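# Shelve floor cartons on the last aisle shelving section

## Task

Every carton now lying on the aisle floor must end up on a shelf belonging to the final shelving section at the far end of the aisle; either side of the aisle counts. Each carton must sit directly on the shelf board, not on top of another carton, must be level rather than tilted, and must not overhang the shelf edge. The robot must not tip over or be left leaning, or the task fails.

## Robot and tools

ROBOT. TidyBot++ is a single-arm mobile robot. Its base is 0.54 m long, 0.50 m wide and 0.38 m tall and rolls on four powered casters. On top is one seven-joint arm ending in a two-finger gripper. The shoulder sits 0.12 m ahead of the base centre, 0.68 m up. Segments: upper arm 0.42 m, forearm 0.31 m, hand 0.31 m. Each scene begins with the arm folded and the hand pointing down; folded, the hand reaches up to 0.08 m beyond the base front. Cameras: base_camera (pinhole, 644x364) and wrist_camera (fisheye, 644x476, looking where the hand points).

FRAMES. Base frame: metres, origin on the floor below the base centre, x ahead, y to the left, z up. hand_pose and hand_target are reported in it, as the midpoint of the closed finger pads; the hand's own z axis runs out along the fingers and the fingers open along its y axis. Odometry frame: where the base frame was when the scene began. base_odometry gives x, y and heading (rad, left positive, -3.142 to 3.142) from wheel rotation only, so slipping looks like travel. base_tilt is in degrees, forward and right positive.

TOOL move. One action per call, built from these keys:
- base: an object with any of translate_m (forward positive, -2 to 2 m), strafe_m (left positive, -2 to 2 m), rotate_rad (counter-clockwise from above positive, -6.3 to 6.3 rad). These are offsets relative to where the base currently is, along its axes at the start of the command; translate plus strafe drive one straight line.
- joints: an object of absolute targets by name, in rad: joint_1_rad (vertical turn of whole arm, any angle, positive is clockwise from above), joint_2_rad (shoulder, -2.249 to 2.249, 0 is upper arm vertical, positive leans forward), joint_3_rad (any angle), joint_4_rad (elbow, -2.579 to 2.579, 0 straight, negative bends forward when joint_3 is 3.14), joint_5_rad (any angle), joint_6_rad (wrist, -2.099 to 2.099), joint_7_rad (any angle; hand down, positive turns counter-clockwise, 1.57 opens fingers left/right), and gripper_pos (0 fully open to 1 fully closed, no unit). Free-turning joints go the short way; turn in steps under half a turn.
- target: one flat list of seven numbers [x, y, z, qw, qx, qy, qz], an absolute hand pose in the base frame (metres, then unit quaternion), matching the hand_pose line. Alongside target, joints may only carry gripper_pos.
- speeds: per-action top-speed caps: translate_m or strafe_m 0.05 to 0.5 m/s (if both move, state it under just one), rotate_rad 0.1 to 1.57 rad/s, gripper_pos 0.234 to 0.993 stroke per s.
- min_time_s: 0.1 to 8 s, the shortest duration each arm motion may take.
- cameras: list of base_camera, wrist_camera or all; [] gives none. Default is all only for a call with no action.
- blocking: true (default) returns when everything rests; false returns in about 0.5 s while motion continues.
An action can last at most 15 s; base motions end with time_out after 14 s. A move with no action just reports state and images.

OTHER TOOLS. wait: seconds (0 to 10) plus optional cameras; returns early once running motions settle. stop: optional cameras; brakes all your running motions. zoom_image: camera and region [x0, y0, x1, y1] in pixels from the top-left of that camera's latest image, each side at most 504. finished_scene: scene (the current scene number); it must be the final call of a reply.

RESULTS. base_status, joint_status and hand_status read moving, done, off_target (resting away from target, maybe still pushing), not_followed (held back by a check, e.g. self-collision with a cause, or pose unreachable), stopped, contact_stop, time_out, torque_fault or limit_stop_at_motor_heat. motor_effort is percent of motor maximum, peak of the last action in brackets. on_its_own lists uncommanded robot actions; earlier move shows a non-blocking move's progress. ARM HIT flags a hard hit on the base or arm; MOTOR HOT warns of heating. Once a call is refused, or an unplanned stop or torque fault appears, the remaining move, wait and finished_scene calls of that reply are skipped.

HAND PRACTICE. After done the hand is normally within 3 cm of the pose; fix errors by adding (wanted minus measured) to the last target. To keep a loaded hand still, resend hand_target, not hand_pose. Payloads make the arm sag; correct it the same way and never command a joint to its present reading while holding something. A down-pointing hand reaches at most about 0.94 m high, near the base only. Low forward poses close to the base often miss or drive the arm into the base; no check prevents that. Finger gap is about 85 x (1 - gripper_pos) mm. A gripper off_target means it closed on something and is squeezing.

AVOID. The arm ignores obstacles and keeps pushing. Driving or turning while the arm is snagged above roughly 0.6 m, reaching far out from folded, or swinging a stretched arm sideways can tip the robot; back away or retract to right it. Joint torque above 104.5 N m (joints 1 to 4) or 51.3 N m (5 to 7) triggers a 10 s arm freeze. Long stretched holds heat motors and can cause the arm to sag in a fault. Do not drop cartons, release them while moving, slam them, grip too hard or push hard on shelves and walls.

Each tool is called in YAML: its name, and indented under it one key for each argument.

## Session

move:
  joints: {"joint_1_rad": 0.0, "joint_6_rad": 0.5}
  cameras: ["base_camera", "wrist_camera"]

Scene clock: 1.97 s.
move: done
base_odometry: x=+0.000 y=+0.000 heading=+0.000
base_tilt: forward=+0.1 right=+0.5
base_status: not commanded
joint_positions: joint_1_rad=+0.018 joint_2_rad=-0.321 joint_3_rad=+3.168 joint_4_rad=-2.554 joint_5_rad=+0.016 joint_6_rad=+0.402 joint_7_rad=+1.567 gripper_pos=+0.000
joint_status: all done
motor_effort: joint_1_rad=+0(1) joint_2_rad=-5(6) joint_3_rad=+0(1) joint_4_rad=+17(19) joint_5_rad=+1(2) joint_6_rad=+9(10) joint_7_rad=+0(1)
hand_pose: x=+0.5350 y=-0.0158 z=+0.8079 quat_wxyz=(+0.011, +0.793, -0.013, +0.609)
hand_target: x=+0.5412 y=-0.0083 z=+0.8369 quat_wxyz=(+0.006, +0.762, -0.006, +0.647)
hand_status: not commanded

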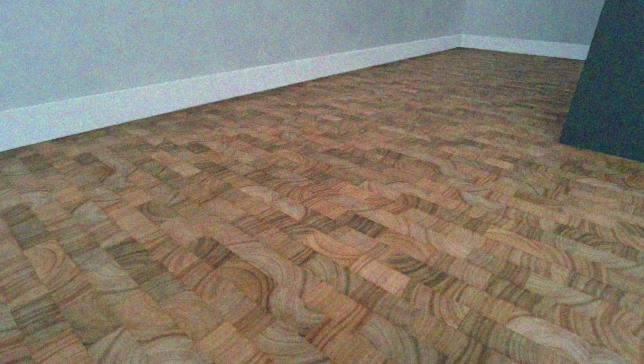

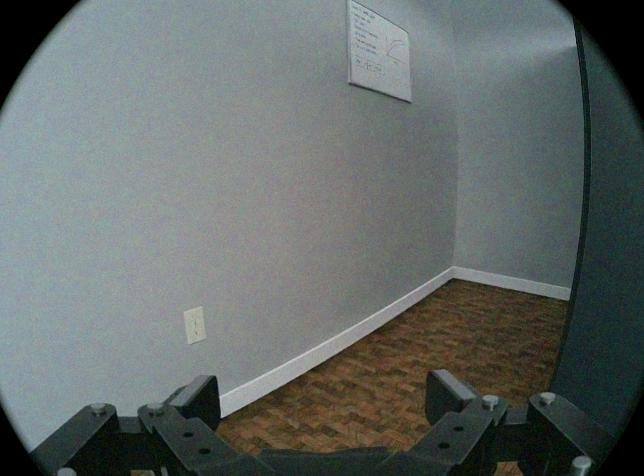

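move:
  base: {"rotate_rad": -0.7}
  cameras: ["base_camera", "wrist_camera"]

Scene clock: 3.90 s.
move: done
base_odometry: x=+0.000 y=+0.000 heading=-0.700
base_tilt: forward=+0.1 right=+0.5
base_status: done
joint_positions: joint_1_rad=+0.014 joint_2_rad=-0.321 joint_3_rad=+3.170 joint_4_rad=-2.554 joint_5_rad=+0.016 joint_6_rad=+0.402 joint_7_rad=+1.567 gripper_pos=+0.000
joint_status: not commanded
motor_effort: joint_1_rad=+0(1) joint_2_rad=-5(6) joint_3_rad=+0(1) joint_4_rad=+18(18) joint_5_rad=+0(2) joint_6_rad=+9(10) joint_7_rad=-1(1)
hand_pose: x=+0.5350 y=-0.0146 z=+0.8079 quat_wxyz=(+0.010, +0.793, -0.012, +0.609)
hand_target: x=+0.5412 y=-0.0083 z=+0.8369 quat_wxyz=(+0.006, +0.762, -0.006, +0.647)
hand_status: not commanded

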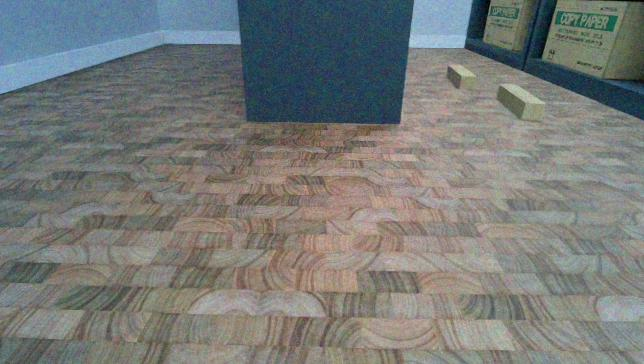

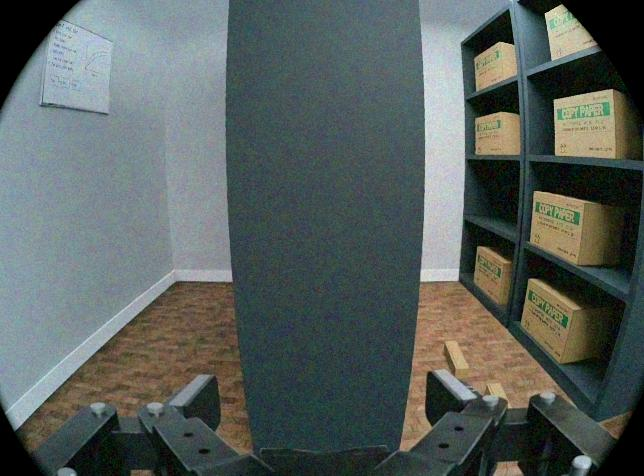

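move:
  base: {"rotate_rad": -0.03, "strafe_m": -0.72}
  cameras: ["base_camera", "wrist_camera"]

zoom_image:
  camera: "base_camera"
  region: [230, 20, 470, 140]

zoom_image:
  camera: "wrist_camera"
  region: [220, 60, 440, 440]

Scene clock: 7.30 s.
move: done
base_odometry: x=-0.464 y=-0.551 heading=-0.730
base_tilt: forward=+0.1 right=+0.5
base_status: done
joint_positions: joint_1_rad=+0.011 joint_2_rad=-0.321 joint_3_rad=+3.169 joint_4_rad=-2.554 joint_5_rad=+0.016 joint_6_rad=+0.402 joint_7_rad=+1.567 gripper_pos=+0.000
joint_status: not commanded
motor_effort: joint_1_rad=+1(2) joint_2_rad=-6(6) joint_3_rad=+0(3) joint_4_rad=+16(18) joint_5_rad=+1(2) joint_6_rad=+9(10) joint_7_rad=-1(2)
hand_pose: x=+0.5351 y=-0.0130 z=+0.8079 quat_wxyz=(+0.009, +0.793, -0.011, +0.609)
hand_target: x=+0.5412 y=-0.0083 z=+0.8369 quat_wxyz=(+0.006, +0.762, -0.006, +0.647)
hand_status: not commanded

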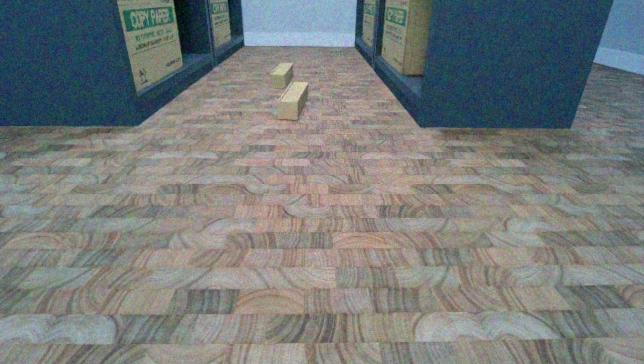

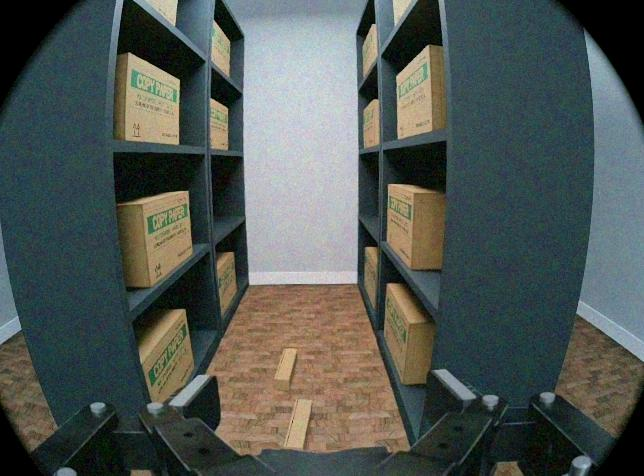

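Scaled by 2.100.

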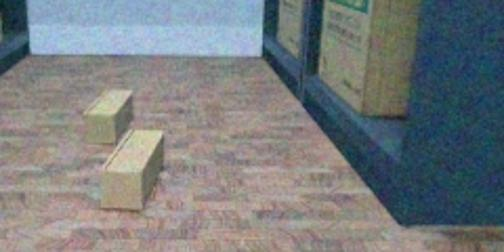

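Scaled by 1.326.

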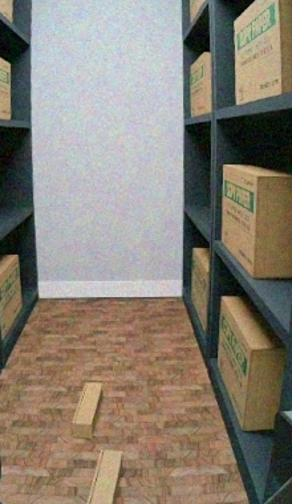

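move:
  base: {"rotate_rad": -0.06}

move:
  base: {"translate_m": 0.6, "strafe_m": 0.119}
  joints: {"joint_1_rad": 0.0, "joint_2_rad": 1.45, "joint_3_rad": 3.1416, "joint_4_rad": -1.75, "joint_5_rad": 0.0, "joint_6_rad": 0.86, "joint_7_rad": 1.54}
  min_time_s: 3
  cameras: ["base_camera", "wrist_camera"]

Scene clock: 17.30 s.
move: done
base_odometry: x=-0.464 y=-0.551 heading=-0.791
base_tilt: forward=+0.2 right=+0.5
base_status: done
joint_positions: joint_1_rad=+0.010 joint_2_rad=-0.321 joint_3_rad=+3.170 joint_4_rad=-2.554 joint_5_rad=+0.016 joint_6_rad=+0.402 joint_7_rad=+1.567 gripper_pos=+0.000
joint_status: not commanded
motor_effort: joint_1_rad=+0(1) joint_2_rad=-5(6) joint_3_rad=+0(2) joint_4_rad=+18(18) joint_5_rad=+1(2) joint_6_rad=+9(9) joint_7_rad=+0(2)
hand_pose: x=+0.5351 y=-0.0133 z=+0.8079 quat_wxyz=(+0.009, +0.793, -0.011, +0.609)
hand_target: x=+0.5412 y=-0.0083 z=+0.8369 quat_wxyz=(+0.006, +0.762, -0.006, +0.647)
hand_status: not commanded
pictures: none

Scene clock: 20.67 s.
move: done
base_odometry: x=+0.043 y=-0.894 heading=-0.791
base_tilt: forward=+0.2 right=+0.5
base_status: done
joint_positions: joint_1_rad=+0.010 joint_2_rad=+1.410 joint_3_rad=+3.155 joint_4_rad=-1.763 joint_5_rad=+0.016 joint_6_rad=+0.766 joint_7_rad=+1.567 gripper_pos=+0.000
joint_status: all done
motor_effort: joint_1_rad=+0(1) joint_2_rad=-35(38) joint_3_rad=+0(2) joint_4_rad=+4(19) joint_5_rad=+1(2) joint_6_rad=+6(10) joint_7_rad=+0(2)
hand_pose: x=+0.7329 y=-0.0093 z=+0.2035 quat_wxyz=(+0.005, +0.933, +0.002, +0.359)
hand_target: x=+0.7420 y=+0.0014 z=+0.2022 quat_wxyz=(-0.006, +0.921, -0.014, +0.390)
hand_status: not commanded

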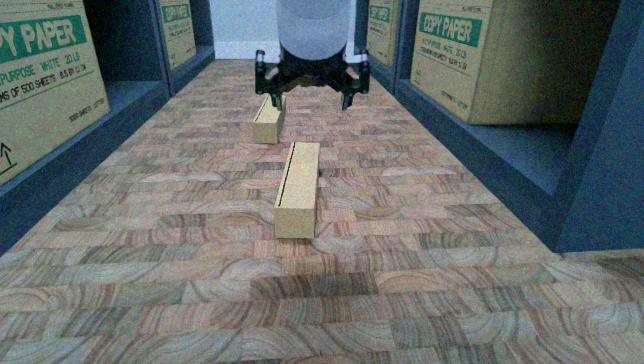

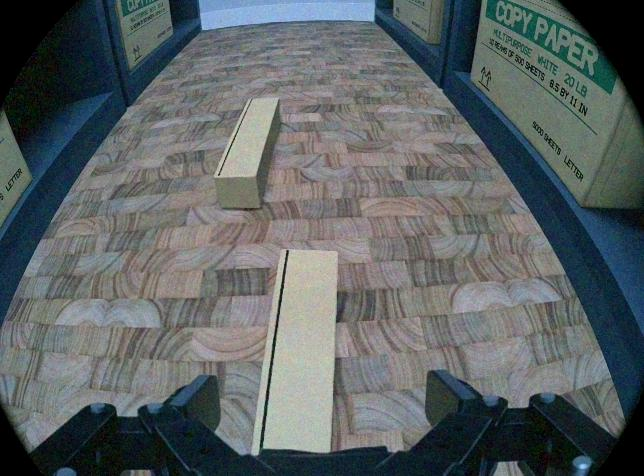

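move:
  base: {"rotate_rad": -0.057}
  speeds: {"rotate_rad": 0.2}

move:
  base: {"translate_m": 0.055, "strafe_m": 0.055}
  speeds: {"translate_m": 0.15}
  cameras: ["all"]

Scene clock: 26.27 s.
move: done
base_odometry: x=+0.043 y=-0.894 heading=-0.848
base_tilt: forward=+0.2 right=+0.5
base_status: done
joint_positions: joint_1_rad=+0.007 joint_2_rad=+1.410 joint_3_rad=+3.148 joint_4_rad=-1.763 joint_5_rad=+0.016 joint_6_rad=+0.766 joint_7_rad=+1.567 gripper_pos=+0.000
joint_status: not commanded
motor_effort: joint_1_rad=+0(3) joint_2_rad=-35(35) joint_3_rad=-1(2) joint_4_rad=+4(5) joint_5_rad=+1(2) joint_6_rad=+6(7) joint_7_rad=-1(2)
hand_pose: x=+0.7332 y=-0.0033 z=+0.2038 quat_wxyz=(+0.001, +0.933, +0.003, +0.359)
hand_target: x=+0.7420 y=+0.0014 z=+0.2022 quat_wxyz=(-0.006, +0.921, -0.014, +0.390)
hand_status: not commanded
pictures: none

Scene clock: 27.47 s.
move: done
base_odometry: x=+0.121 y=-0.899 heading=-0.849
base_tilt: forward=+0.2 right=+0.5
base_status: done
joint_positions: joint_1_rad=+0.005 joint_2_rad=+1.411 joint_3_rad=+3.147 joint_4_rad=-1.757 joint_5_rad=+0.016 joint_6_rad=+0.769 joint_7_rad=+1.567 gripper_pos=+0.000
joint_status: not commanded
motor_effort: joint_1_rad=+0(2) joint_2_rad=-35(36) joint_3_rad=-1(2) joint_4_rad=+5(5) joint_5_rad=+2(2) joint_6_rad=+6(7) joint_7_rad=-1(1)
hand_pose: x=+0.7365 y=-0.0018 z=+0.2052 quat_wxyz=(+0.000, +0.932, +0.004, +0.363)
hand_target: x=+0.7420 y=+0.0014 z=+0.2022 quat_wxyz=(-0.006, +0.921, -0.014, +0.390)
hand_status: not commanded
pictures: base_camera, wrist_camera

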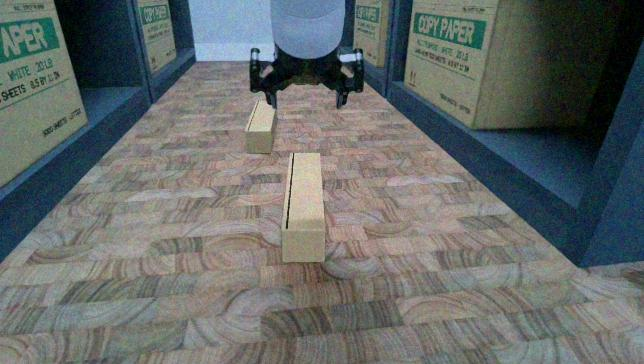

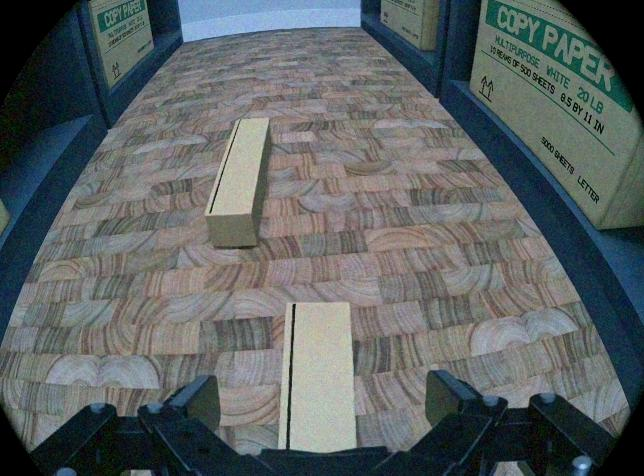

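move:
  base: {"translate_m": 0.01}
  speeds: {"translate_m": 0.05}
  joints: {"joint_2_rad": 1.80, "joint_4_rad": -1.36, "joint_6_rad": 0.86}
  min_time_s: 2.5
  cameras: ["wrist_camera"]

Scene clock: 32.00 s.
move: done
base_odometry: x=+0.128 y=-0.907 heading=-0.848
base_tilt: forward=+0.2 right=+0.5
base_status: done
joint_positions: joint_1_rad=+0.005 joint_2_rad=+1.758 joint_3_rad=+3.147 joint_4_rad=-1.371 joint_5_rad=+0.016 joint_6_rad=+0.770 joint_7_rad=+1.567 gripper_pos=+0.000
joint_status: all done
motor_effort: joint_1_rad=+0(2) joint_2_rad=-35(37) joint_3_rad=-1(2) joint_4_rad=+4(7) joint_5_rad=+1(2) joint_6_rad=+6(8) joint_7_rad=+0(1)
hand_pose: x=+0.7561 y=-0.0014 z=+0.0685 quat_wxyz=(+0.000, +0.924, +0.005, +0.382)
hand_target: x=+0.7551 y=+0.0014 z=+0.0645 quat_wxyz=(-0.006, +0.913, -0.014, +0.408)
hand_status: not commanded

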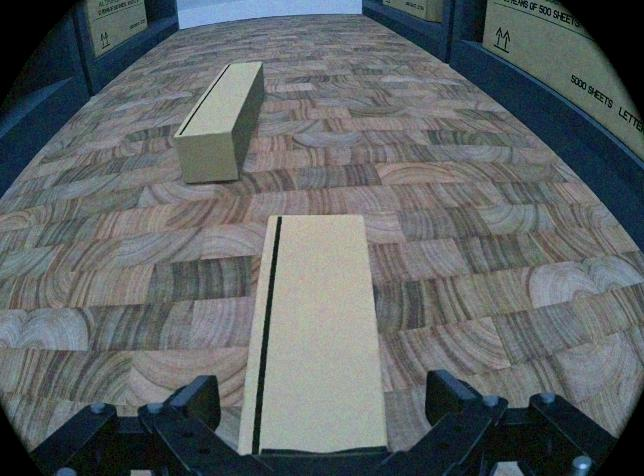

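move:
  joints: {"joint_2_rad": 1.8746, "joint_4_rad": -1.311, "joint_6_rad": 0.885}
  min_time_s: 2
  cameras: ["wrist_camera"]

Scene clock: 34.87 s.
move: done
base_odometry: x=+0.128 y=-0.907 heading=-0.848
base_tilt: forward=+0.2 right=+0.5
base_status: not commanded
joint_positions: joint_1_rad=+0.005 joint_2_rad=+1.829 joint_3_rad=+3.147 joint_4_rad=-1.324 joint_5_rad=+0.016 joint_6_rad=+0.790 joint_7_rad=+1.567 gripper_pos=+0.000
joint_status: all done
motor_effort: joint_1_rad=+0(1) joint_2_rad=-34(36) joint_3_rad=-1(1) joint_4_rad=+5(6) joint_5_rad=+1(2) joint_6_rad=+6(8) joint_7_rad=-1(1)
hand_pose: x=+0.7405 y=-0.0011 z=+0.0381 quat_wxyz=(+0.000, +0.925, +0.005, +0.379)
hand_target: x=+0.7387 y=+0.0014 z=+0.0343 quat_wxyz=(-0.006, +0.913, -0.014, +0.408)
hand_status: not commanded

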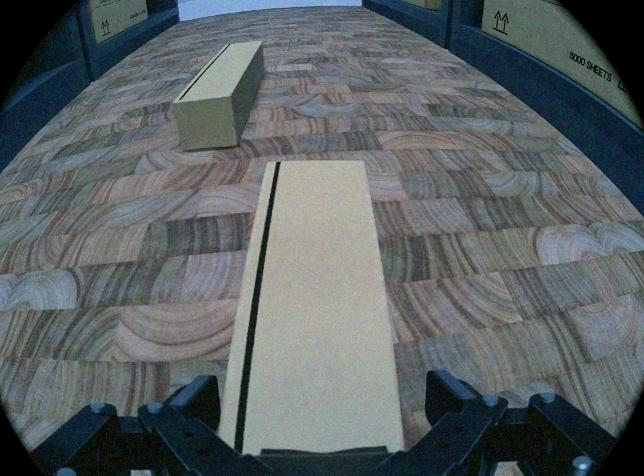

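move:
  joints: {"joint_4_rad": -1.295}
  min_time_s: 0.5

move:
  joints: {"gripper_pos": 0.31}
  speeds: {"gripper_pos": 0.3}

move:
  joints: {"gripper_pos": 0.375}
  speeds: {"gripper_pos": 0.234}
  cameras: ["wrist_camera"]

Scene clock: 37.00 s.
move: done
base_odometry: x=+0.128 y=-0.907 heading=-0.848
base_tilt: forward=+0.2 right=+0.5
base_status: not commanded
joint_positions: joint_1_rad=+0.005 joint_2_rad=+1.830 joint_3_rad=+3.147 joint_4_rad=-1.306 joint_5_rad=+0.016 joint_6_rad=+0.791 joint_7_rad=+1.567 gripper_pos=+0.000
joint_status: all done
motor_effort: joint_1_rad=+0(0) joint_2_rad=-35(35) joint_3_rad=-1(1) joint_4_rad=+5(5) joint_5_rad=+1(2) joint_6_rad=+6(8) joint_7_rad=-1(2)
hand_pose: x=+0.7499 y=-0.0011 z=+0.0419 quat_wxyz=(+0.000, +0.922, +0.005, +0.388)
hand_target: x=+0.7470 y=+0.0014 z=+0.0379 quat_wxyz=(-0.006, +0.909, -0.014, +0.415)
hand_status: not commanded
pictures: none

Scene clock: 38.63 s.
move: done
base_odometry: x=+0.128 y=-0.907 heading=-0.848
base_tilt: forward=+0.2 right=+0.5
base_status: not commanded
joint_positions: joint_1_rad=+0.005 joint_2_rad=+1.830 joint_3_rad=+3.147 joint_4_rad=-1.306 joint_5_rad=+0.016 joint_6_rad=+0.792 joint_7_rad=+1.567 gripper_pos=+0.311
joint_status: all done
motor_effort: joint_1_rad=+0(1) joint_2_rad=-35(35) joint_3_rad=+0(1) joint_4_rad=+5(6) joint_5_rad=+1(2) joint_6_rad=+6(7) joint_7_rad=+0(2)
hand_pose: x=+0.7499 y=-0.0011 z=+0.0420 quat_wxyz=(+0.000, +0.922, +0.005, +0.388)
hand_target: x=+0.7470 y=+0.0014 z=+0.0379 quat_wxyz=(-0.006, +0.909, -0.014, +0.415)
hand_status: not commanded
pictures: none

Scene clock: 39.90 s.
move: off_target
base_odometry: x=+0.128 y=-0.907 heading=-0.848
base_tilt: forward=+0.1 right=+0.5
base_status: not commanded
joint_positions: joint_1_rad=+0.005 joint_2_rad=+1.830 joint_3_rad=+3.147 joint_4_rad=-1.306 joint_5_rad=+0.016 joint_6_rad=+0.794 joint_7_rad=+1.567 gripper_pos=+0.367
joint_status: gripper_pos off_target (ended at +0.367, target +0.375)
motor_effort: joint_1_rad=+0(1) joint_2_rad=-34(35) joint_3_rad=-1(1) joint_4_rad=+5(6) joint_5_rad=+1(2) joint_6_rad=+6(7) joint_7_rad=-1(1)
hand_pose: x=+0.7505 y=-0.0011 z=+0.0425 quat_wxyz=(+0.000, +0.921, +0.005, +0.389)
hand_target: x=+0.7470 y=+0.0014 z=+0.0379 quat_wxyz=(-0.006, +0.909, -0.014, +0.415)
hand_status: not commanded

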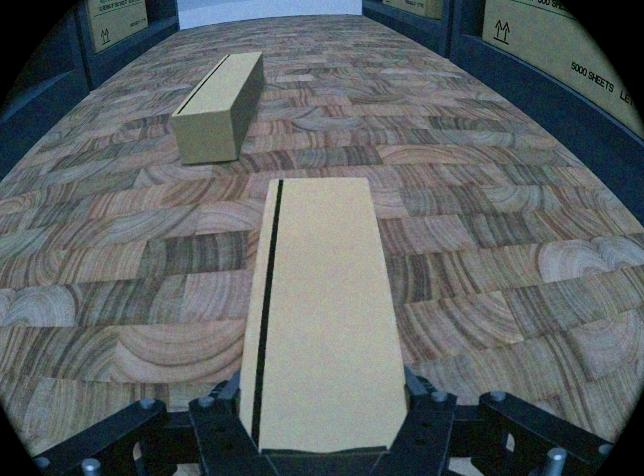

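move:
  joints: {"joint_2_rad": 1.75, "joint_6_rad": 0.87}
  min_time_s: 1.5

move:
  base: {"translate_m": -0.45}
  speeds: {"translate_m": 0.3}
  joints: {"joint_2_rad": 1.5, "joint_4_rad": -1.67, "joint_6_rad": 0.91}
  min_time_s: 2.0
  cameras: ["all"]

Scene clock: 44.43 s.
move: done
base_odometry: x=+0.128 y=-0.907 heading=-0.848
base_tilt: forward=+0.2 right=+0.5
base_status: not commanded
joint_positions: joint_1_rad=+0.005 joint_2_rad=+1.792 joint_3_rad=+3.147 joint_4_rad=-1.305 joint_5_rad=+0.016 joint_6_rad=+0.794 joint_7_rad=+1.567 gripper_pos=+0.367
joint_status: all done
motor_effort: joint_1_rad=+0(1) joint_2_rad=-36(37) joint_3_rad=-1(1) joint_4_rad=+5(7) joint_5_rad=+1(2) joint_6_rad=+8(8) joint_7_rad=-1(1)
hand_pose: x=+0.7751 y=-0.0013 z=+0.0673 quat_wxyz=(+0.000, +0.913, +0.005, +0.407)
hand_target: x=+0.8195 y=+0.0014 z=+0.1171 quat_wxyz=(-0.007, +0.885, -0.014, +0.465)
hand_status: not commanded
pictures: none

Scene clock: 47.10 s.
move: done
base_odometry: x=-0.170 y=-0.569 heading=-0.848
base_tilt: forward=+0.2 right=+0.5
base_status: done
joint_positions: joint_1_rad=+0.005 joint_2_rad=+1.545 joint_3_rad=+3.147 joint_4_rad=-1.669 joint_5_rad=+0.016 joint_6_rad=+0.815 joint_7_rad=+1.567 gripper_pos=+0.367
joint_status: all done
motor_effort: joint_1_rad=+0(3) joint_2_rad=-35(38) joint_3_rad=+0(2) joint_4_rad=+4(7) joint_5_rad=+1(2) joint_6_rad=+7(8) joint_7_rad=-2(2)
hand_pose: x=+0.7271 y=-0.0013 z=+0.1494 quat_wxyz=(+0.000, +0.932, +0.004, +0.362)
hand_target: x=+0.7700 y=+0.0014 z=+0.1994 quat_wxyz=(-0.007, +0.904, -0.014, +0.427)
hand_status: not commanded
pictures: base_camera, wrist_camera

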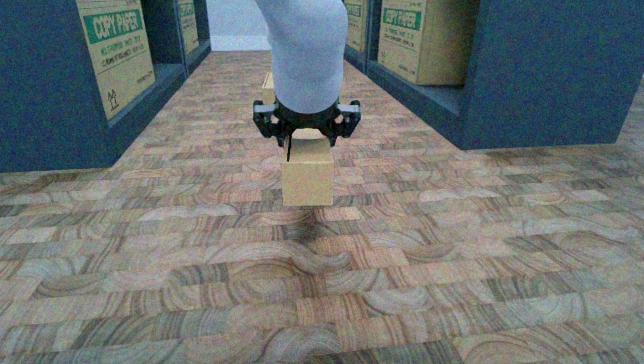

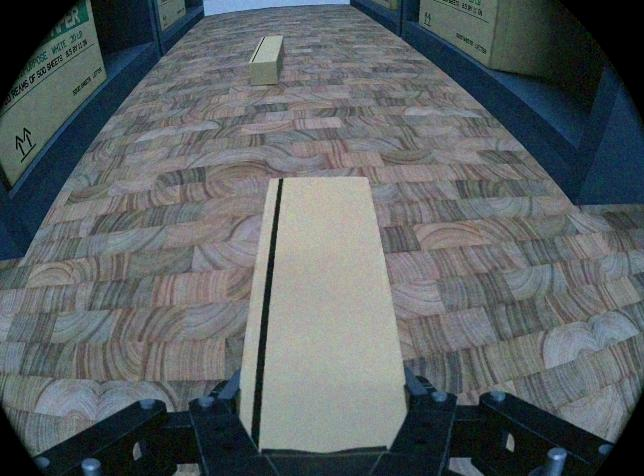

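move:
  joints: {"joint_1_rad": -1.2}
  min_time_s: 2.5

move:
  joints: {"joint_2_rad": 1.8157, "joint_4_rad": -1.4005, "joint_6_rad": 0.925}
  min_time_s: 2
  cameras: ["wrist_camera"]

Scene clock: 52.90 s.
move: done
base_odometry: x=-0.170 y=-0.569 heading=-0.848
base_tilt: forward=+0.2 right=+0.5
base_status: not commanded
joint_positions: joint_1_rad=-1.190 joint_2_rad=+1.545 joint_3_rad=+3.145 joint_4_rad=-1.669 joint_5_rad=+0.016 joint_6_rad=+0.815 joint_7_rad=+1.567 gripper_pos=+0.367
joint_status: all done
motor_effort: joint_1_rad=+0(3) joint_2_rad=-35(35) joint_3_rad=-1(2) joint_4_rad=+4(5) joint_5_rad=+0(2) joint_6_rad=+7(8) joint_7_rad=-1(1)
hand_pose: x=+0.3422 y=+0.5657 z=+0.1495 quat_wxyz=(-0.205, +0.768, +0.527, +0.299)
hand_target: x=+0.3536 y=+0.6073 z=+0.1994 quat_wxyz=(-0.246, +0.754, +0.499, +0.348)
hand_status: not commanded
pictures: none

Scene clock: 55.47 s.
move: done
base_odometry: x=-0.170 y=-0.569 heading=-0.848
base_tilt: forward=+0.1 right=+0.5
base_status: not commanded
joint_positions: joint_1_rad=-1.190 joint_2_rad=+1.779 joint_3_rad=+3.145 joint_4_rad=-1.412 joint_5_rad=+0.016 joint_6_rad=+0.829 joint_7_rad=+1.567 gripper_pos=+0.367
joint_status: all done
motor_effort: joint_1_rad=+0(1) joint_2_rad=-35(37) joint_3_rad=-1(1) joint_4_rad=+4(6) joint_5_rad=+1(2) joint_6_rad=+7(9) joint_7_rad=+0(2)
hand_pose: x=+0.3446 y=+0.5722 z=+0.0593 quat_wxyz=(-0.215, +0.762, +0.524, +0.313)
hand_target: x=+0.3419 y=+0.5771 z=+0.0609 quat_wxyz=(-0.238, +0.760, +0.503, +0.337)
hand_status: not commanded

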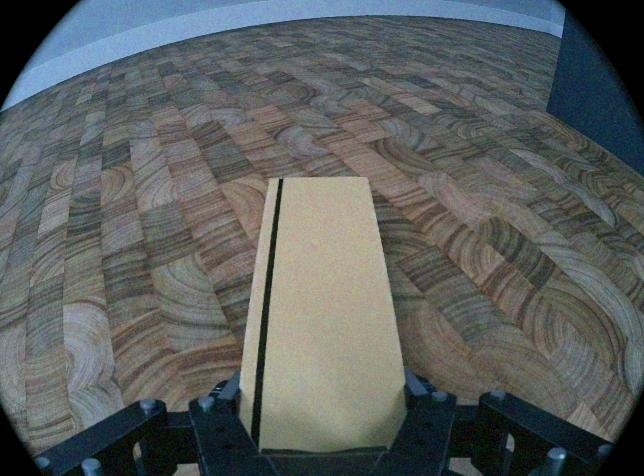

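move:
  joints: {"joint_2_rad": 1.860, "joint_4_rad": -1.329}
  min_time_s: 1.5
  cameras: ["wrist_camera"]

Scene clock: 59.23 s.
move: done
base_odometry: x=-0.170 y=-0.569 heading=-0.848
base_tilt: forward=+0.2 right=+0.5
base_status: not commanded
joint_positions: joint_1_rad=-1.190 joint_2_rad=+1.816 joint_3_rad=+3.145 joint_4_rad=-1.343 joint_5_rad=+0.016 joint_6_rad=+0.829 joint_7_rad=+1.567 gripper_pos=+0.367
joint_status: all done
motor_effort: joint_1_rad=+0(0) joint_2_rad=-35(36) joint_3_rad=-1(1) joint_4_rad=+4(6) joint_5_rad=+1(2) joint_6_rad=+7(8) joint_7_rad=+0(1)
hand_pose: x=+0.3495 y=+0.5848 z=+0.0511 quat_wxyz=(-0.223, +0.757, +0.520, +0.325)
hand_target: x=+0.3452 y=+0.5856 z=+0.0489 quat_wxyz=(-0.245, +0.755, +0.500, +0.347)
hand_status: not commanded

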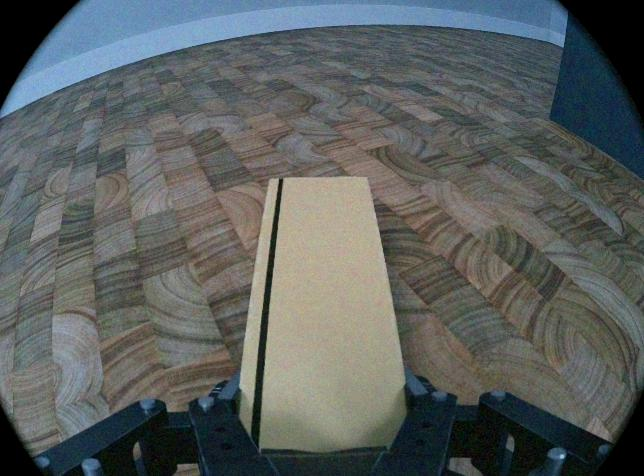

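move:
  joints: {"joint_2_rad": 1.874}
  min_time_s: 1

move:
  joints: {"joint_2_rad": 1.880}
  min_time_s: 0.5

Scene clock: 61.20 s.
move: done
base_odometry: x=-0.170 y=-0.569 heading=-0.848
base_tilt: forward=+0.1 right=+0.5
base_status: not commanded
joint_positions: joint_1_rad=-1.190 joint_2_rad=+1.830 joint_3_rad=+3.145 joint_4_rad=-1.343 joint_5_rad=+0.016 joint_6_rad=+0.829 joint_7_rad=+1.567 gripper_pos=+0.367
joint_status: all done
motor_effort: joint_1_rad=+0(0) joint_2_rad=-35(35) joint_3_rad=-1(1) joint_4_rad=+5(5) joint_5_rad=+1(2) joint_6_rad=+7(8) joint_7_rad=-1(1)
hand_pose: x=+0.3463 y=+0.5766 z=+0.0424 quat_wxyz=(-0.220, +0.759, +0.522, +0.320)
hand_target: x=+0.3420 y=+0.5773 z=+0.0401 quat_wxyz=(-0.242, +0.757, +0.501, +0.342)
hand_status: not commanded
pictures: none

Scene clock: 62.00 s.
move: done
base_odometry: x=-0.170 y=-0.569 heading=-0.848
base_tilt: forward=+0.2 right=+0.5
base_status: not commanded
joint_positions: joint_1_rad=-1.190 joint_2_rad=+1.831 joint_3_rad=+3.145 joint_4_rad=-1.342 joint_5_rad=+0.016 joint_6_rad=+0.831 joint_7_rad=+1.567 gripper_pos=+0.367
joint_status: all done
motor_effort: joint_1_rad=+0(0) joint_2_rad=-34(35) joint_3_rad=-1(1) joint_4_rad=+5(5) joint_5_rad=+1(1) joint_6_rad=+7(7) joint_7_rad=-1(1)
hand_pose: x=+0.3463 y=+0.5766 z=+0.0423 quat_wxyz=(-0.220, +0.759, +0.522, +0.321)
hand_target: x=+0.3406 y=+0.5737 z=+0.0364 quat_wxyz=(-0.240, +0.758, +0.502, +0.339)
hand_status: not commanded
pictures: none

move:
  joints: {"gripper_pos": 0.0}
  speeds: {"gripper_pos": 0.3}
  cameras: ["wrist_camera"]

move:
  joints: {"joint_2_rad": 1.48, "joint_4_rad": -1.66, "joint_6_rad": 0.88}
  min_time_s: 1.5
  cameras: ["wrist_camera"]

Scene clock: 64.50 s.
move: done
base_odometry: x=-0.170 y=-0.569 heading=-0.848
base_tilt: forward=+0.1 right=+0.5
base_status: not commanded
joint_positions: joint_1_rad=-1.190 joint_2_rad=+1.834 joint_3_rad=+3.145 joint_4_rad=-1.342 joint_5_rad=+0.016 joint_6_rad=+0.831 joint_7_rad=+1.567 gripper_pos=+0.000
joint_status: all done
motor_effort: joint_1_rad=+0(1) joint_2_rad=-34(35) joint_3_rad=-1(1) joint_4_rad=+4(5) joint_5_rad=+1(2) joint_6_rad=+6(8) joint_7_rad=-1(1)
hand_pose: x=+0.3457 y=+0.5753 z=+0.0407 quat_wxyz=(-0.220, +0.760, +0.522, +0.320)
hand_target: x=+0.3406 y=+0.5737 z=+0.0364 quat_wxyz=(-0.240, +0.758, +0.502, +0.339)
hand_status: not commanded

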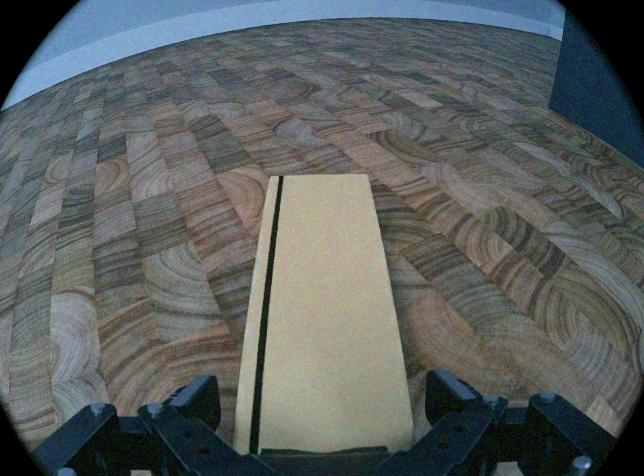

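Scene clock: 66.30 s.
move: done
base_odometry: x=-0.170 y=-0.569 heading=-0.848
base_tilt: forward=+0.2 right=+0.5
base_status: not commanded
joint_positions: joint_1_rad=-1.190 joint_2_rad=+1.515 joint_3_rad=+3.145 joint_4_rad=-1.647 joint_5_rad=+0.016 joint_6_rad=+0.831 joint_7_rad=+1.567 gripper_pos=+0.000
joint_status: all done
motor_effort: joint_1_rad=+0(1) joint_2_rad=-36(36) joint_3_rad=-1(1) joint_4_rad=+5(5) joint_5_rad=+1(2) joint_6_rad=+7(8) joint_7_rad=-1(1)
hand_pose: x=+0.3536 y=+0.5943 z=+0.1761 quat_wxyz=(-0.223, +0.758, +0.520, +0.325)
hand_target: x=+0.3568 y=+0.6154 z=+0.2076 quat_wxyz=(-0.246, +0.754, +0.499, +0.348)
hand_status: not commanded

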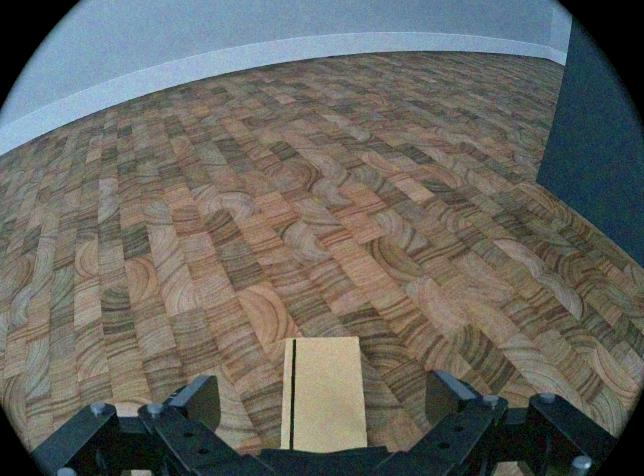

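move:
  base: {"rotate_rad": 0.145}
  speeds: {"rotate_rad": 0.3}
  joints: {"joint_1_rad": 0.0, "joint_2_rad": 1.41, "joint_4_rad": -1.76, "joint_6_rad": 0.86}
  min_time_s: 2.5

move:
  base: {"translate_m": 0.6, "strafe_m": -0.165}
  speeds: {"translate_m": 0.4}
  cameras: ["all"]

Scene clock: 70.83 s.
move: done
base_odometry: x=-0.170 y=-0.569 heading=-0.703
base_tilt: forward=+0.2 right=+0.5
base_status: done
joint_positions: joint_1_rad=-0.011 joint_2_rad=+1.456 joint_3_rad=+3.141 joint_4_rad=-1.747 joint_5_rad=+0.016 joint_6_rad=+0.831 joint_7_rad=+1.567 gripper_pos=+0.000
joint_status: all done
motor_effort: joint_1_rad=+0(5) joint_2_rad=-35(37) joint_3_rad=-1(3) joint_4_rad=+3(6) joint_5_rad=+1(2) joint_6_rad=+7(8) joint_7_rad=-1(2)
hand_pose: x=+0.7337 y=+0.0123 z=+0.1923 quat_wxyz=(-0.007, +0.927, +0.011, +0.375)
hand_target: x=+0.7554 y=+0.0013 z=+0.2252 quat_wxyz=(-0.006, +0.915, -0.014, +0.404)
hand_status: not commanded
pictures: none

Scene clock: 73.43 s.
move: done
base_odometry: x=+0.181 y=-1.082 heading=-0.702
base_tilt: forward=+0.1 right=+0.6
base_status: done
joint_positions: joint_1_rad=-0.010 joint_2_rad=+1.447 joint_3_rad=+3.140 joint_4_rad=-1.755 joint_5_rad=+0.016 joint_6_rad=+0.831 joint_7_rad=+1.567 gripper_pos=+0.000
joint_status: not commanded
motor_effort: joint_1_rad=+1(2) joint_2_rad=-35(36) joint_3_rad=-1(2) joint_4_rad=+4(5) joint_5_rad=+2(2) joint_6_rad=+7(8) joint_7_rad=-1(2)
hand_pose: x=+0.7340 y=+0.0119 z=+0.1963 quat_wxyz=(-0.007, +0.927, +0.010, +0.375)
hand_target: x=+0.7554 y=+0.0013 z=+0.2252 quat_wxyz=(-0.006, +0.915, -0.014, +0.404)
hand_status: not commanded
pictures: base_camera, wrist_camera

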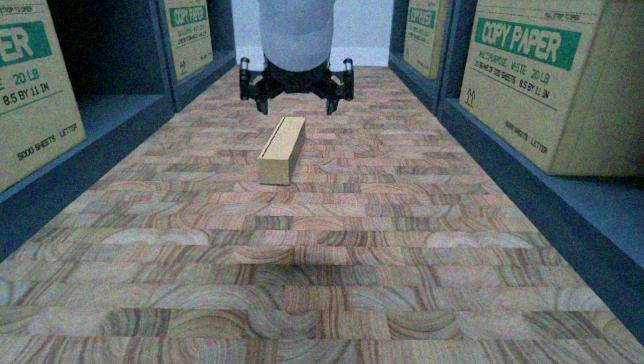

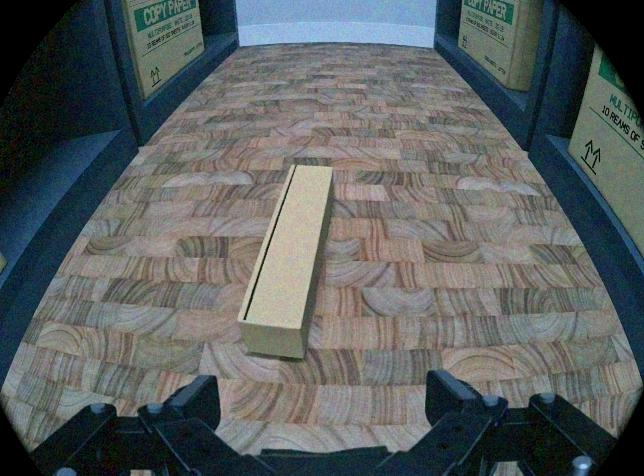

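move:
  base: {"translate_m": 0.237, "strafe_m": 0.106}
  speeds: {"translate_m": 0.2}
  joints: {"joint_1_rad": 0.125}
  min_time_s: 1.0
  cameras: ["all"]

Scene clock: 80.03 s.
move: done
base_odometry: x=+0.431 y=-1.155 heading=-0.702
base_tilt: forward=+0.2 right=+0.5
base_status: done
joint_positions: joint_1_rad=+0.113 joint_2_rad=+1.446 joint_3_rad=+3.140 joint_4_rad=-1.757 joint_5_rad=+0.016 joint_6_rad=+0.831 joint_7_rad=+1.567 gripper_pos=+0.000
joint_status: all done
motor_effort: joint_1_rad=+0(2) joint_2_rad=-34(36) joint_3_rad=-1(2) joint_4_rad=+4(5) joint_5_rad=+1(2) joint_6_rad=+7(8) joint_7_rad=+0(2)
hand_pose: x=+0.7305 y=-0.0639 z=+0.1967 quat_wxyz=(+0.017, +0.926, -0.047, +0.375)
hand_target: x=+0.7506 y=-0.0780 z=+0.2252 quat_wxyz=(+0.019, +0.912, -0.071, +0.403)
hand_status: not commanded
pictures: base_camera, wrist_camera

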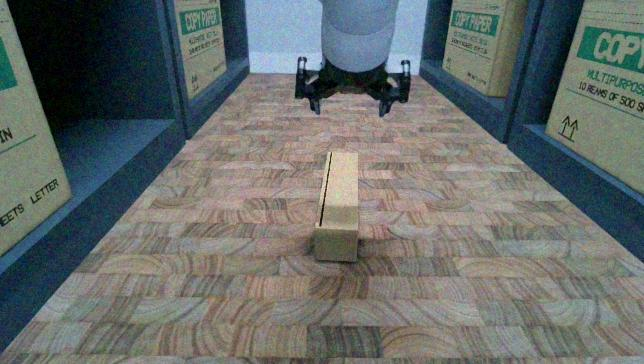

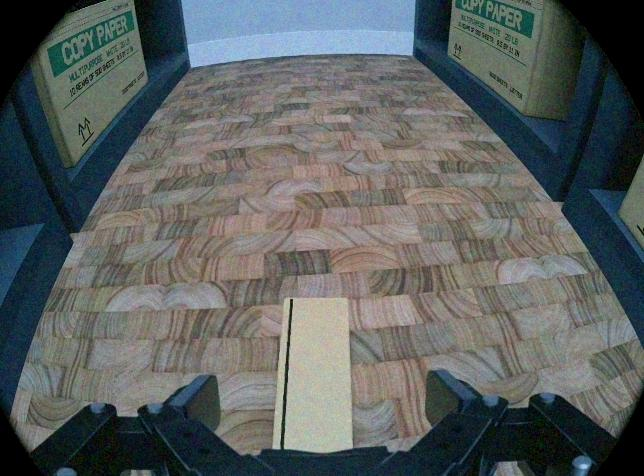

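move:
  base: {"strafe_m": 0.013}
  speeds: {"strafe_m": 0.05}
  joints: {"joint_1_rad": 0.14, "joint_2_rad": 1.78, "joint_4_rad": -1.38, "joint_6_rad": 0.86}
  min_time_s: 2.5
  cameras: ["wrist_camera"]

Scene clock: 83.90 s.
move: done
base_odometry: x=+0.439 y=-1.145 heading=-0.703
base_tilt: forward=+0.2 right=+0.5
base_status: done
joint_positions: joint_1_rad=+0.122 joint_2_rad=+1.738 joint_3_rad=+3.140 joint_4_rad=-1.391 joint_5_rad=+0.016 joint_6_rad=+0.831 joint_7_rad=+1.567 gripper_pos=+0.000
joint_status: all done
motor_effort: joint_1_rad=+0(4) joint_2_rad=-35(37) joint_3_rad=-1(2) joint_4_rad=+4(7) joint_5_rad=+1(2) joint_6_rad=+7(8) joint_7_rad=-1(1)
hand_pose: x=+0.7661 y=-0.0733 z=+0.0903 quat_wxyz=(+0.020, +0.911, -0.050, +0.409)
hand_target: x=+0.7509 y=-0.0877 z=+0.0727 quat_wxyz=(+0.022, +0.909, -0.078, +0.408)
hand_status: not commanded

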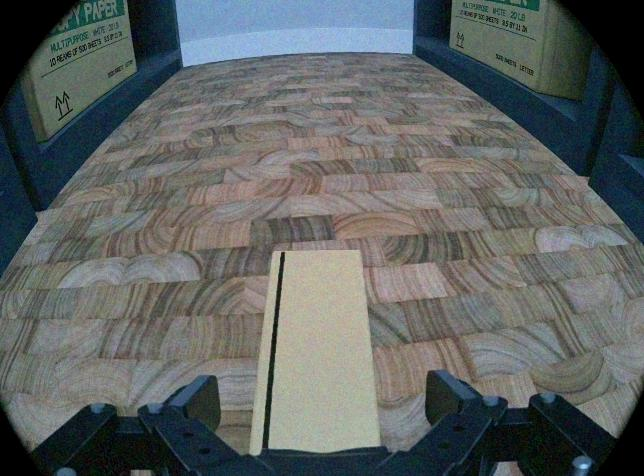

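move:
  joints: {"joint_2_rad": 1.874, "joint_4_rad": -1.325}
  min_time_s: 2
  cameras: ["wrist_camera"]

Scene clock: 87.07 s.
move: done
base_odometry: x=+0.439 y=-1.145 heading=-0.703
base_tilt: forward=+0.2 right=+0.5
base_status: not commanded
joint_positions: joint_1_rad=+0.122 joint_2_rad=+1.830 joint_3_rad=+3.140 joint_4_rad=-1.338 joint_5_rad=+0.016 joint_6_rad=+0.831 joint_7_rad=+1.567 gripper_pos=+0.000
joint_status: all done
motor_effort: joint_1_rad=+0(0) joint_2_rad=-34(36) joint_3_rad=-1(2) joint_4_rad=+3(7) joint_5_rad=+1(2) joint_6_rad=+7(8) joint_7_rad=+0(1)
hand_pose: x=+0.7381 y=-0.0699 z=+0.0441 quat_wxyz=(+0.019, +0.919, -0.051, +0.391)
hand_target: x=+0.7206 y=-0.0834 z=+0.0260 quat_wxyz=(+0.021, +0.917, -0.079, +0.390)
hand_status: not commanded

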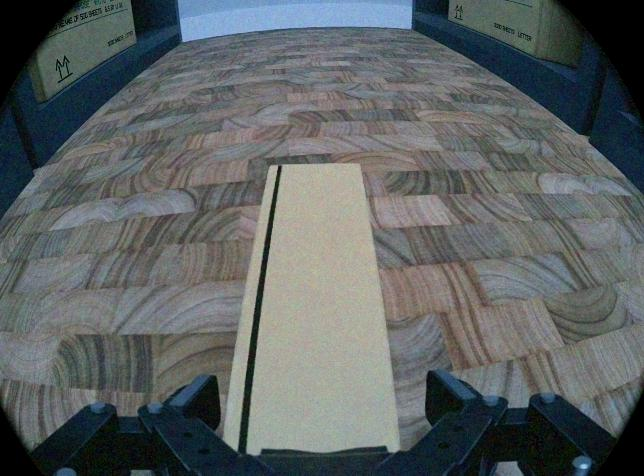

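move:
  joints: {"gripper_pos": 0.31}
  speeds: {"gripper_pos": 0.3}

move:
  joints: {"gripper_pos": 0.375}
  speeds: {"gripper_pos": 0.234}
  cameras: ["wrist_camera"]

Scene clock: 89.30 s.
move: done
base_odometry: x=+0.439 y=-1.145 heading=-0.703
base_tilt: forward=+0.2 right=+0.5
base_status: not commanded
joint_positions: joint_1_rad=+0.122 joint_2_rad=+1.830 joint_3_rad=+3.140 joint_4_rad=-1.338 joint_5_rad=+0.016 joint_6_rad=+0.831 joint_7_rad=+1.567 gripper_pos=+0.311
joint_status: all done
motor_effort: joint_1_rad=+1(1) joint_2_rad=-35(35) joint_3_rad=+0(1) joint_4_rad=+5(5) joint_5_rad=+1(2) joint_6_rad=+7(8) joint_7_rad=-1(1)
hand_pose: x=+0.7381 y=-0.0699 z=+0.0442 quat_wxyz=(+0.019, +0.919, -0.051, +0.391)
hand_target: x=+0.7206 y=-0.0834 z=+0.0260 quat_wxyz=(+0.021, +0.917, -0.079, +0.390)
hand_status: not commanded
pictures: none

Scene clock: 90.47 s.
move: off_target
base_odometry: x=+0.439 y=-1.145 heading=-0.703
base_tilt: forward=+0.2 right=+0.6
base_status: not commanded
joint_positions: joint_1_rad=+0.122 joint_2_rad=+1.830 joint_3_rad=+3.140 joint_4_rad=-1.337 joint_5_rad=+0.016 joint_6_rad=+0.831 joint_7_rad=+1.567 gripper_pos=+0.362
joint_status: gripper_pos off_target (ended at +0.362, target +0.375)
motor_effort: joint_1_rad=+0(1) joint_2_rad=-29(35) joint_3_rad=-1(1) joint_4_rad=+5(5) joint_5_rad=+1(2) joint_6_rad=+3(7) joint_7_rad=+0(2)
hand_pose: x=+0.7384 y=-0.0700 z=+0.0443 quat_wxyz=(+0.019, +0.919, -0.051, +0.392)
hand_target: x=+0.7206 y=-0.0834 z=+0.0260 quat_wxyz=(+0.021, +0.917, -0.079, +0.390)
hand_status: not commanded

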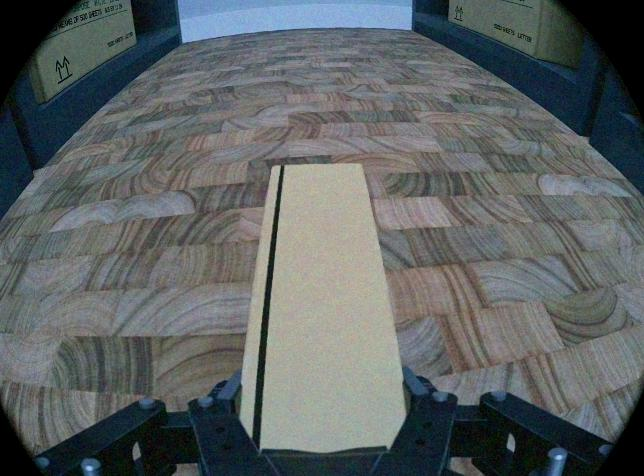

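move:
  joints: {"joint_2_rad": 1.73, "joint_6_rad": 0.875}
  min_time_s: 1.5

move:
  base: {"translate_m": 1.03, "strafe_m": -0.117}
  speeds: {"translate_m": 0.35}
  joints: {"joint_1_rad": 0.0, "joint_2_rad": 0.038, "joint_4_rad": -2.515, "joint_6_rad": 0.16}
  min_time_s: 4
  cameras: ["all"]

Scene clock: 94.83 s.
move: done
base_odometry: x=+0.439 y=-1.145 heading=-0.703
base_tilt: forward=+0.2 right=+0.6
base_status: not commanded
joint_positions: joint_1_rad=+0.122 joint_2_rad=+1.769 joint_3_rad=+3.140 joint_4_rad=-1.334 joint_5_rad=+0.016 joint_6_rad=+0.831 joint_7_rad=+1.567 gripper_pos=+0.362
joint_status: all done
motor_effort: joint_1_rad=+0(1) joint_2_rad=-36(37) joint_3_rad=-1(1) joint_4_rad=+6(7) joint_5_rad=+1(2) joint_6_rad=+8(8) joint_7_rad=-1(2)
hand_pose: x=+0.7775 y=-0.0747 z=+0.0842 quat_wxyz=(+0.021, +0.906, -0.050, +0.421)
hand_target: x=+0.8103 y=-0.0960 z=+0.1238 quat_wxyz=(+0.025, +0.883, -0.076, +0.462)
hand_status: not commanded
pictures: none

Scene clock: 99.13 s.
move: done
base_odometry: x=+1.150 y=-1.900 heading=-0.702
base_tilt: forward=+0.2 right=+0.5
base_status: done
joint_positions: joint_1_rad=+0.019 joint_2_rad=+0.065 joint_3_rad=+3.140 joint_4_rad=-2.502 joint_5_rad=+0.016 joint_6_rad=+0.237 joint_7_rad=+1.567 gripper_pos=+0.362
joint_status: all done
motor_effort: joint_1_rad=+0(1) joint_2_rad=-13(43) joint_3_rad=+0(1) joint_4_rad=+13(14) joint_5_rad=+1(2) joint_6_rad=+7(10) joint_7_rad=-1(2)
hand_pose: x=+0.5429 y=-0.0048 z=+0.6233 quat_wxyz=(+0.004, +0.919, -0.002, +0.395)
hand_target: x=+0.5214 y=+0.0013 z=+0.6127 quat_wxyz=(-0.006, +0.931, -0.014, +0.366)
hand_status: not commanded
pictures: base_camera, wrist_camera

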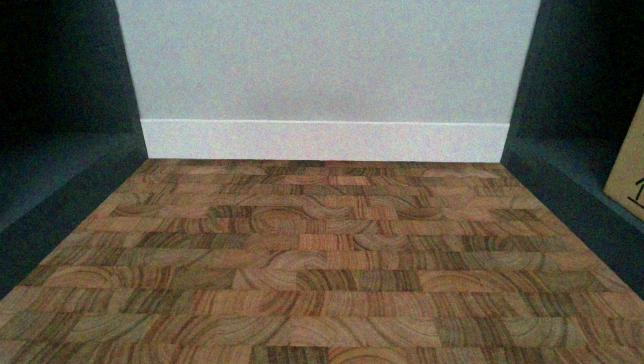

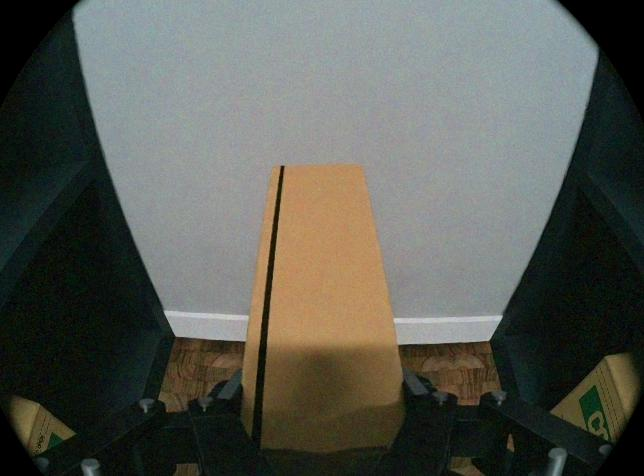

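zoom_image:
  camera: "base_camera"
  region: [0, 120, 322, 364]

zoom_image:
  camera: "base_camera"
  region: [322, 120, 644, 364]

Scaled by 1.565.

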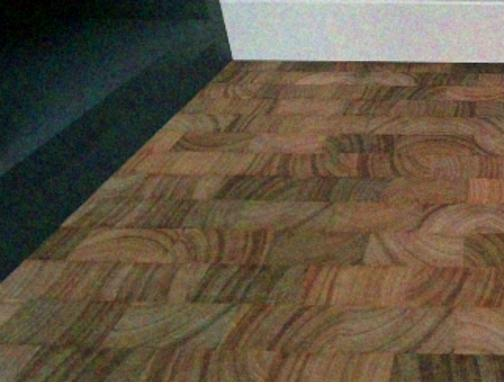

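Scaled by 1.565.

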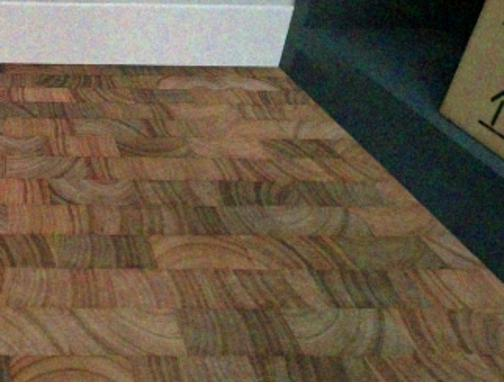

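move:
  base: {"translate_m": 0.055, "strafe_m": -0.05}
  speeds: {"translate_m": 0.15}
  cameras: ["all"]

Scene clock: 105.90 s.
move: done
base_odometry: x=+1.160 y=-1.974 heading=-0.702
base_tilt: forward=+0.2 right=+0.5
base_status: done
joint_positions: joint_1_rad=+0.015 joint_2_rad=+0.064 joint_3_rad=+3.140 joint_4_rad=-2.505 joint_5_rad=+0.016 joint_6_rad=+0.234 joint_7_rad=+1.567 gripper_pos=+0.362
joint_status: not commanded
motor_effort: joint_1_rad=+0(1) joint_2_rad=-13(15) joint_3_rad=+0(1) joint_4_rad=+13(14) joint_5_rad=+1(2) joint_6_rad=+8(8) joint_7_rad=-1(1)
hand_pose: x=+0.5409 y=-0.0032 z=+0.6222 quat_wxyz=(+0.003, +0.920, +0.000, +0.392)
hand_target: x=+0.5214 y=+0.0013 z=+0.6127 quat_wxyz=(-0.006, +0.931, -0.014, +0.366)
hand_status: not commanded
pictures: base_camera, wrist_camera

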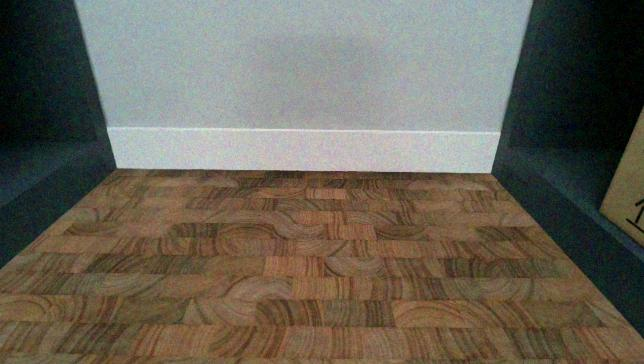

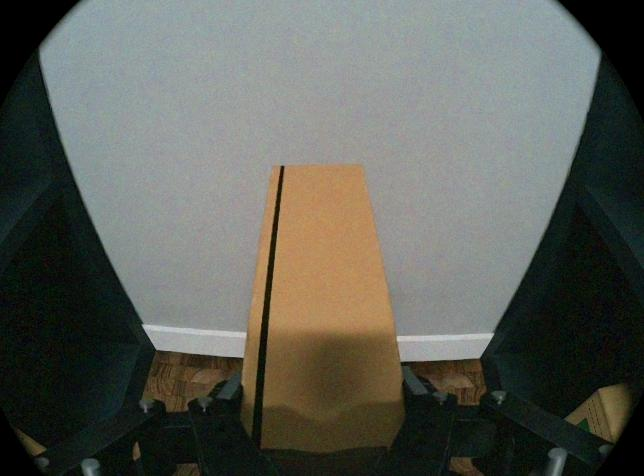

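move:
  base: {"translate_m": 0.035}
  speeds: {"translate_m": 0.1}
  joints: {"joint_1_rad": -1.3}
  min_time_s: 3
  cameras: ["all"]

Scene clock: 110.40 s.
move: done
base_odometry: x=+1.187 y=-1.996 heading=-0.702
base_tilt: forward=+0.2 right=+0.5
base_status: done
joint_positions: joint_1_rad=-1.283 joint_2_rad=+0.060 joint_3_rad=+3.140 joint_4_rad=-2.508 joint_5_rad=+0.016 joint_6_rad=+0.232 joint_7_rad=+1.567 gripper_pos=+0.362
joint_status: all done
motor_effort: joint_1_rad=+0(2) joint_2_rad=-13(15) joint_3_rad=+0(1) joint_4_rad=+13(14) joint_5_rad=+1(2) joint_6_rad=+8(8) joint_7_rad=-1(2)
hand_pose: x=+0.2353 y=+0.4041 z=+0.6222 quat_wxyz=(-0.234, +0.733, +0.556, +0.314)
hand_target: x=+0.2253 y=+0.3881 z=+0.6127 quat_wxyz=(-0.226, +0.750, +0.552, +0.288)
hand_status: not commanded
pictures: base_camera, wrist_camera

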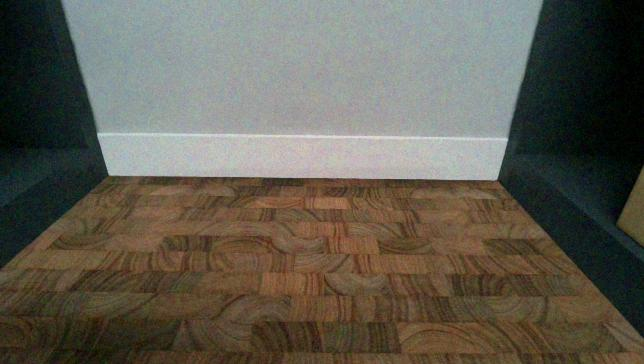

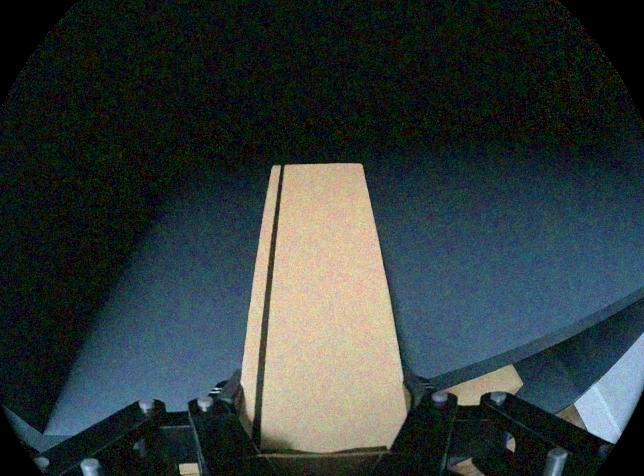

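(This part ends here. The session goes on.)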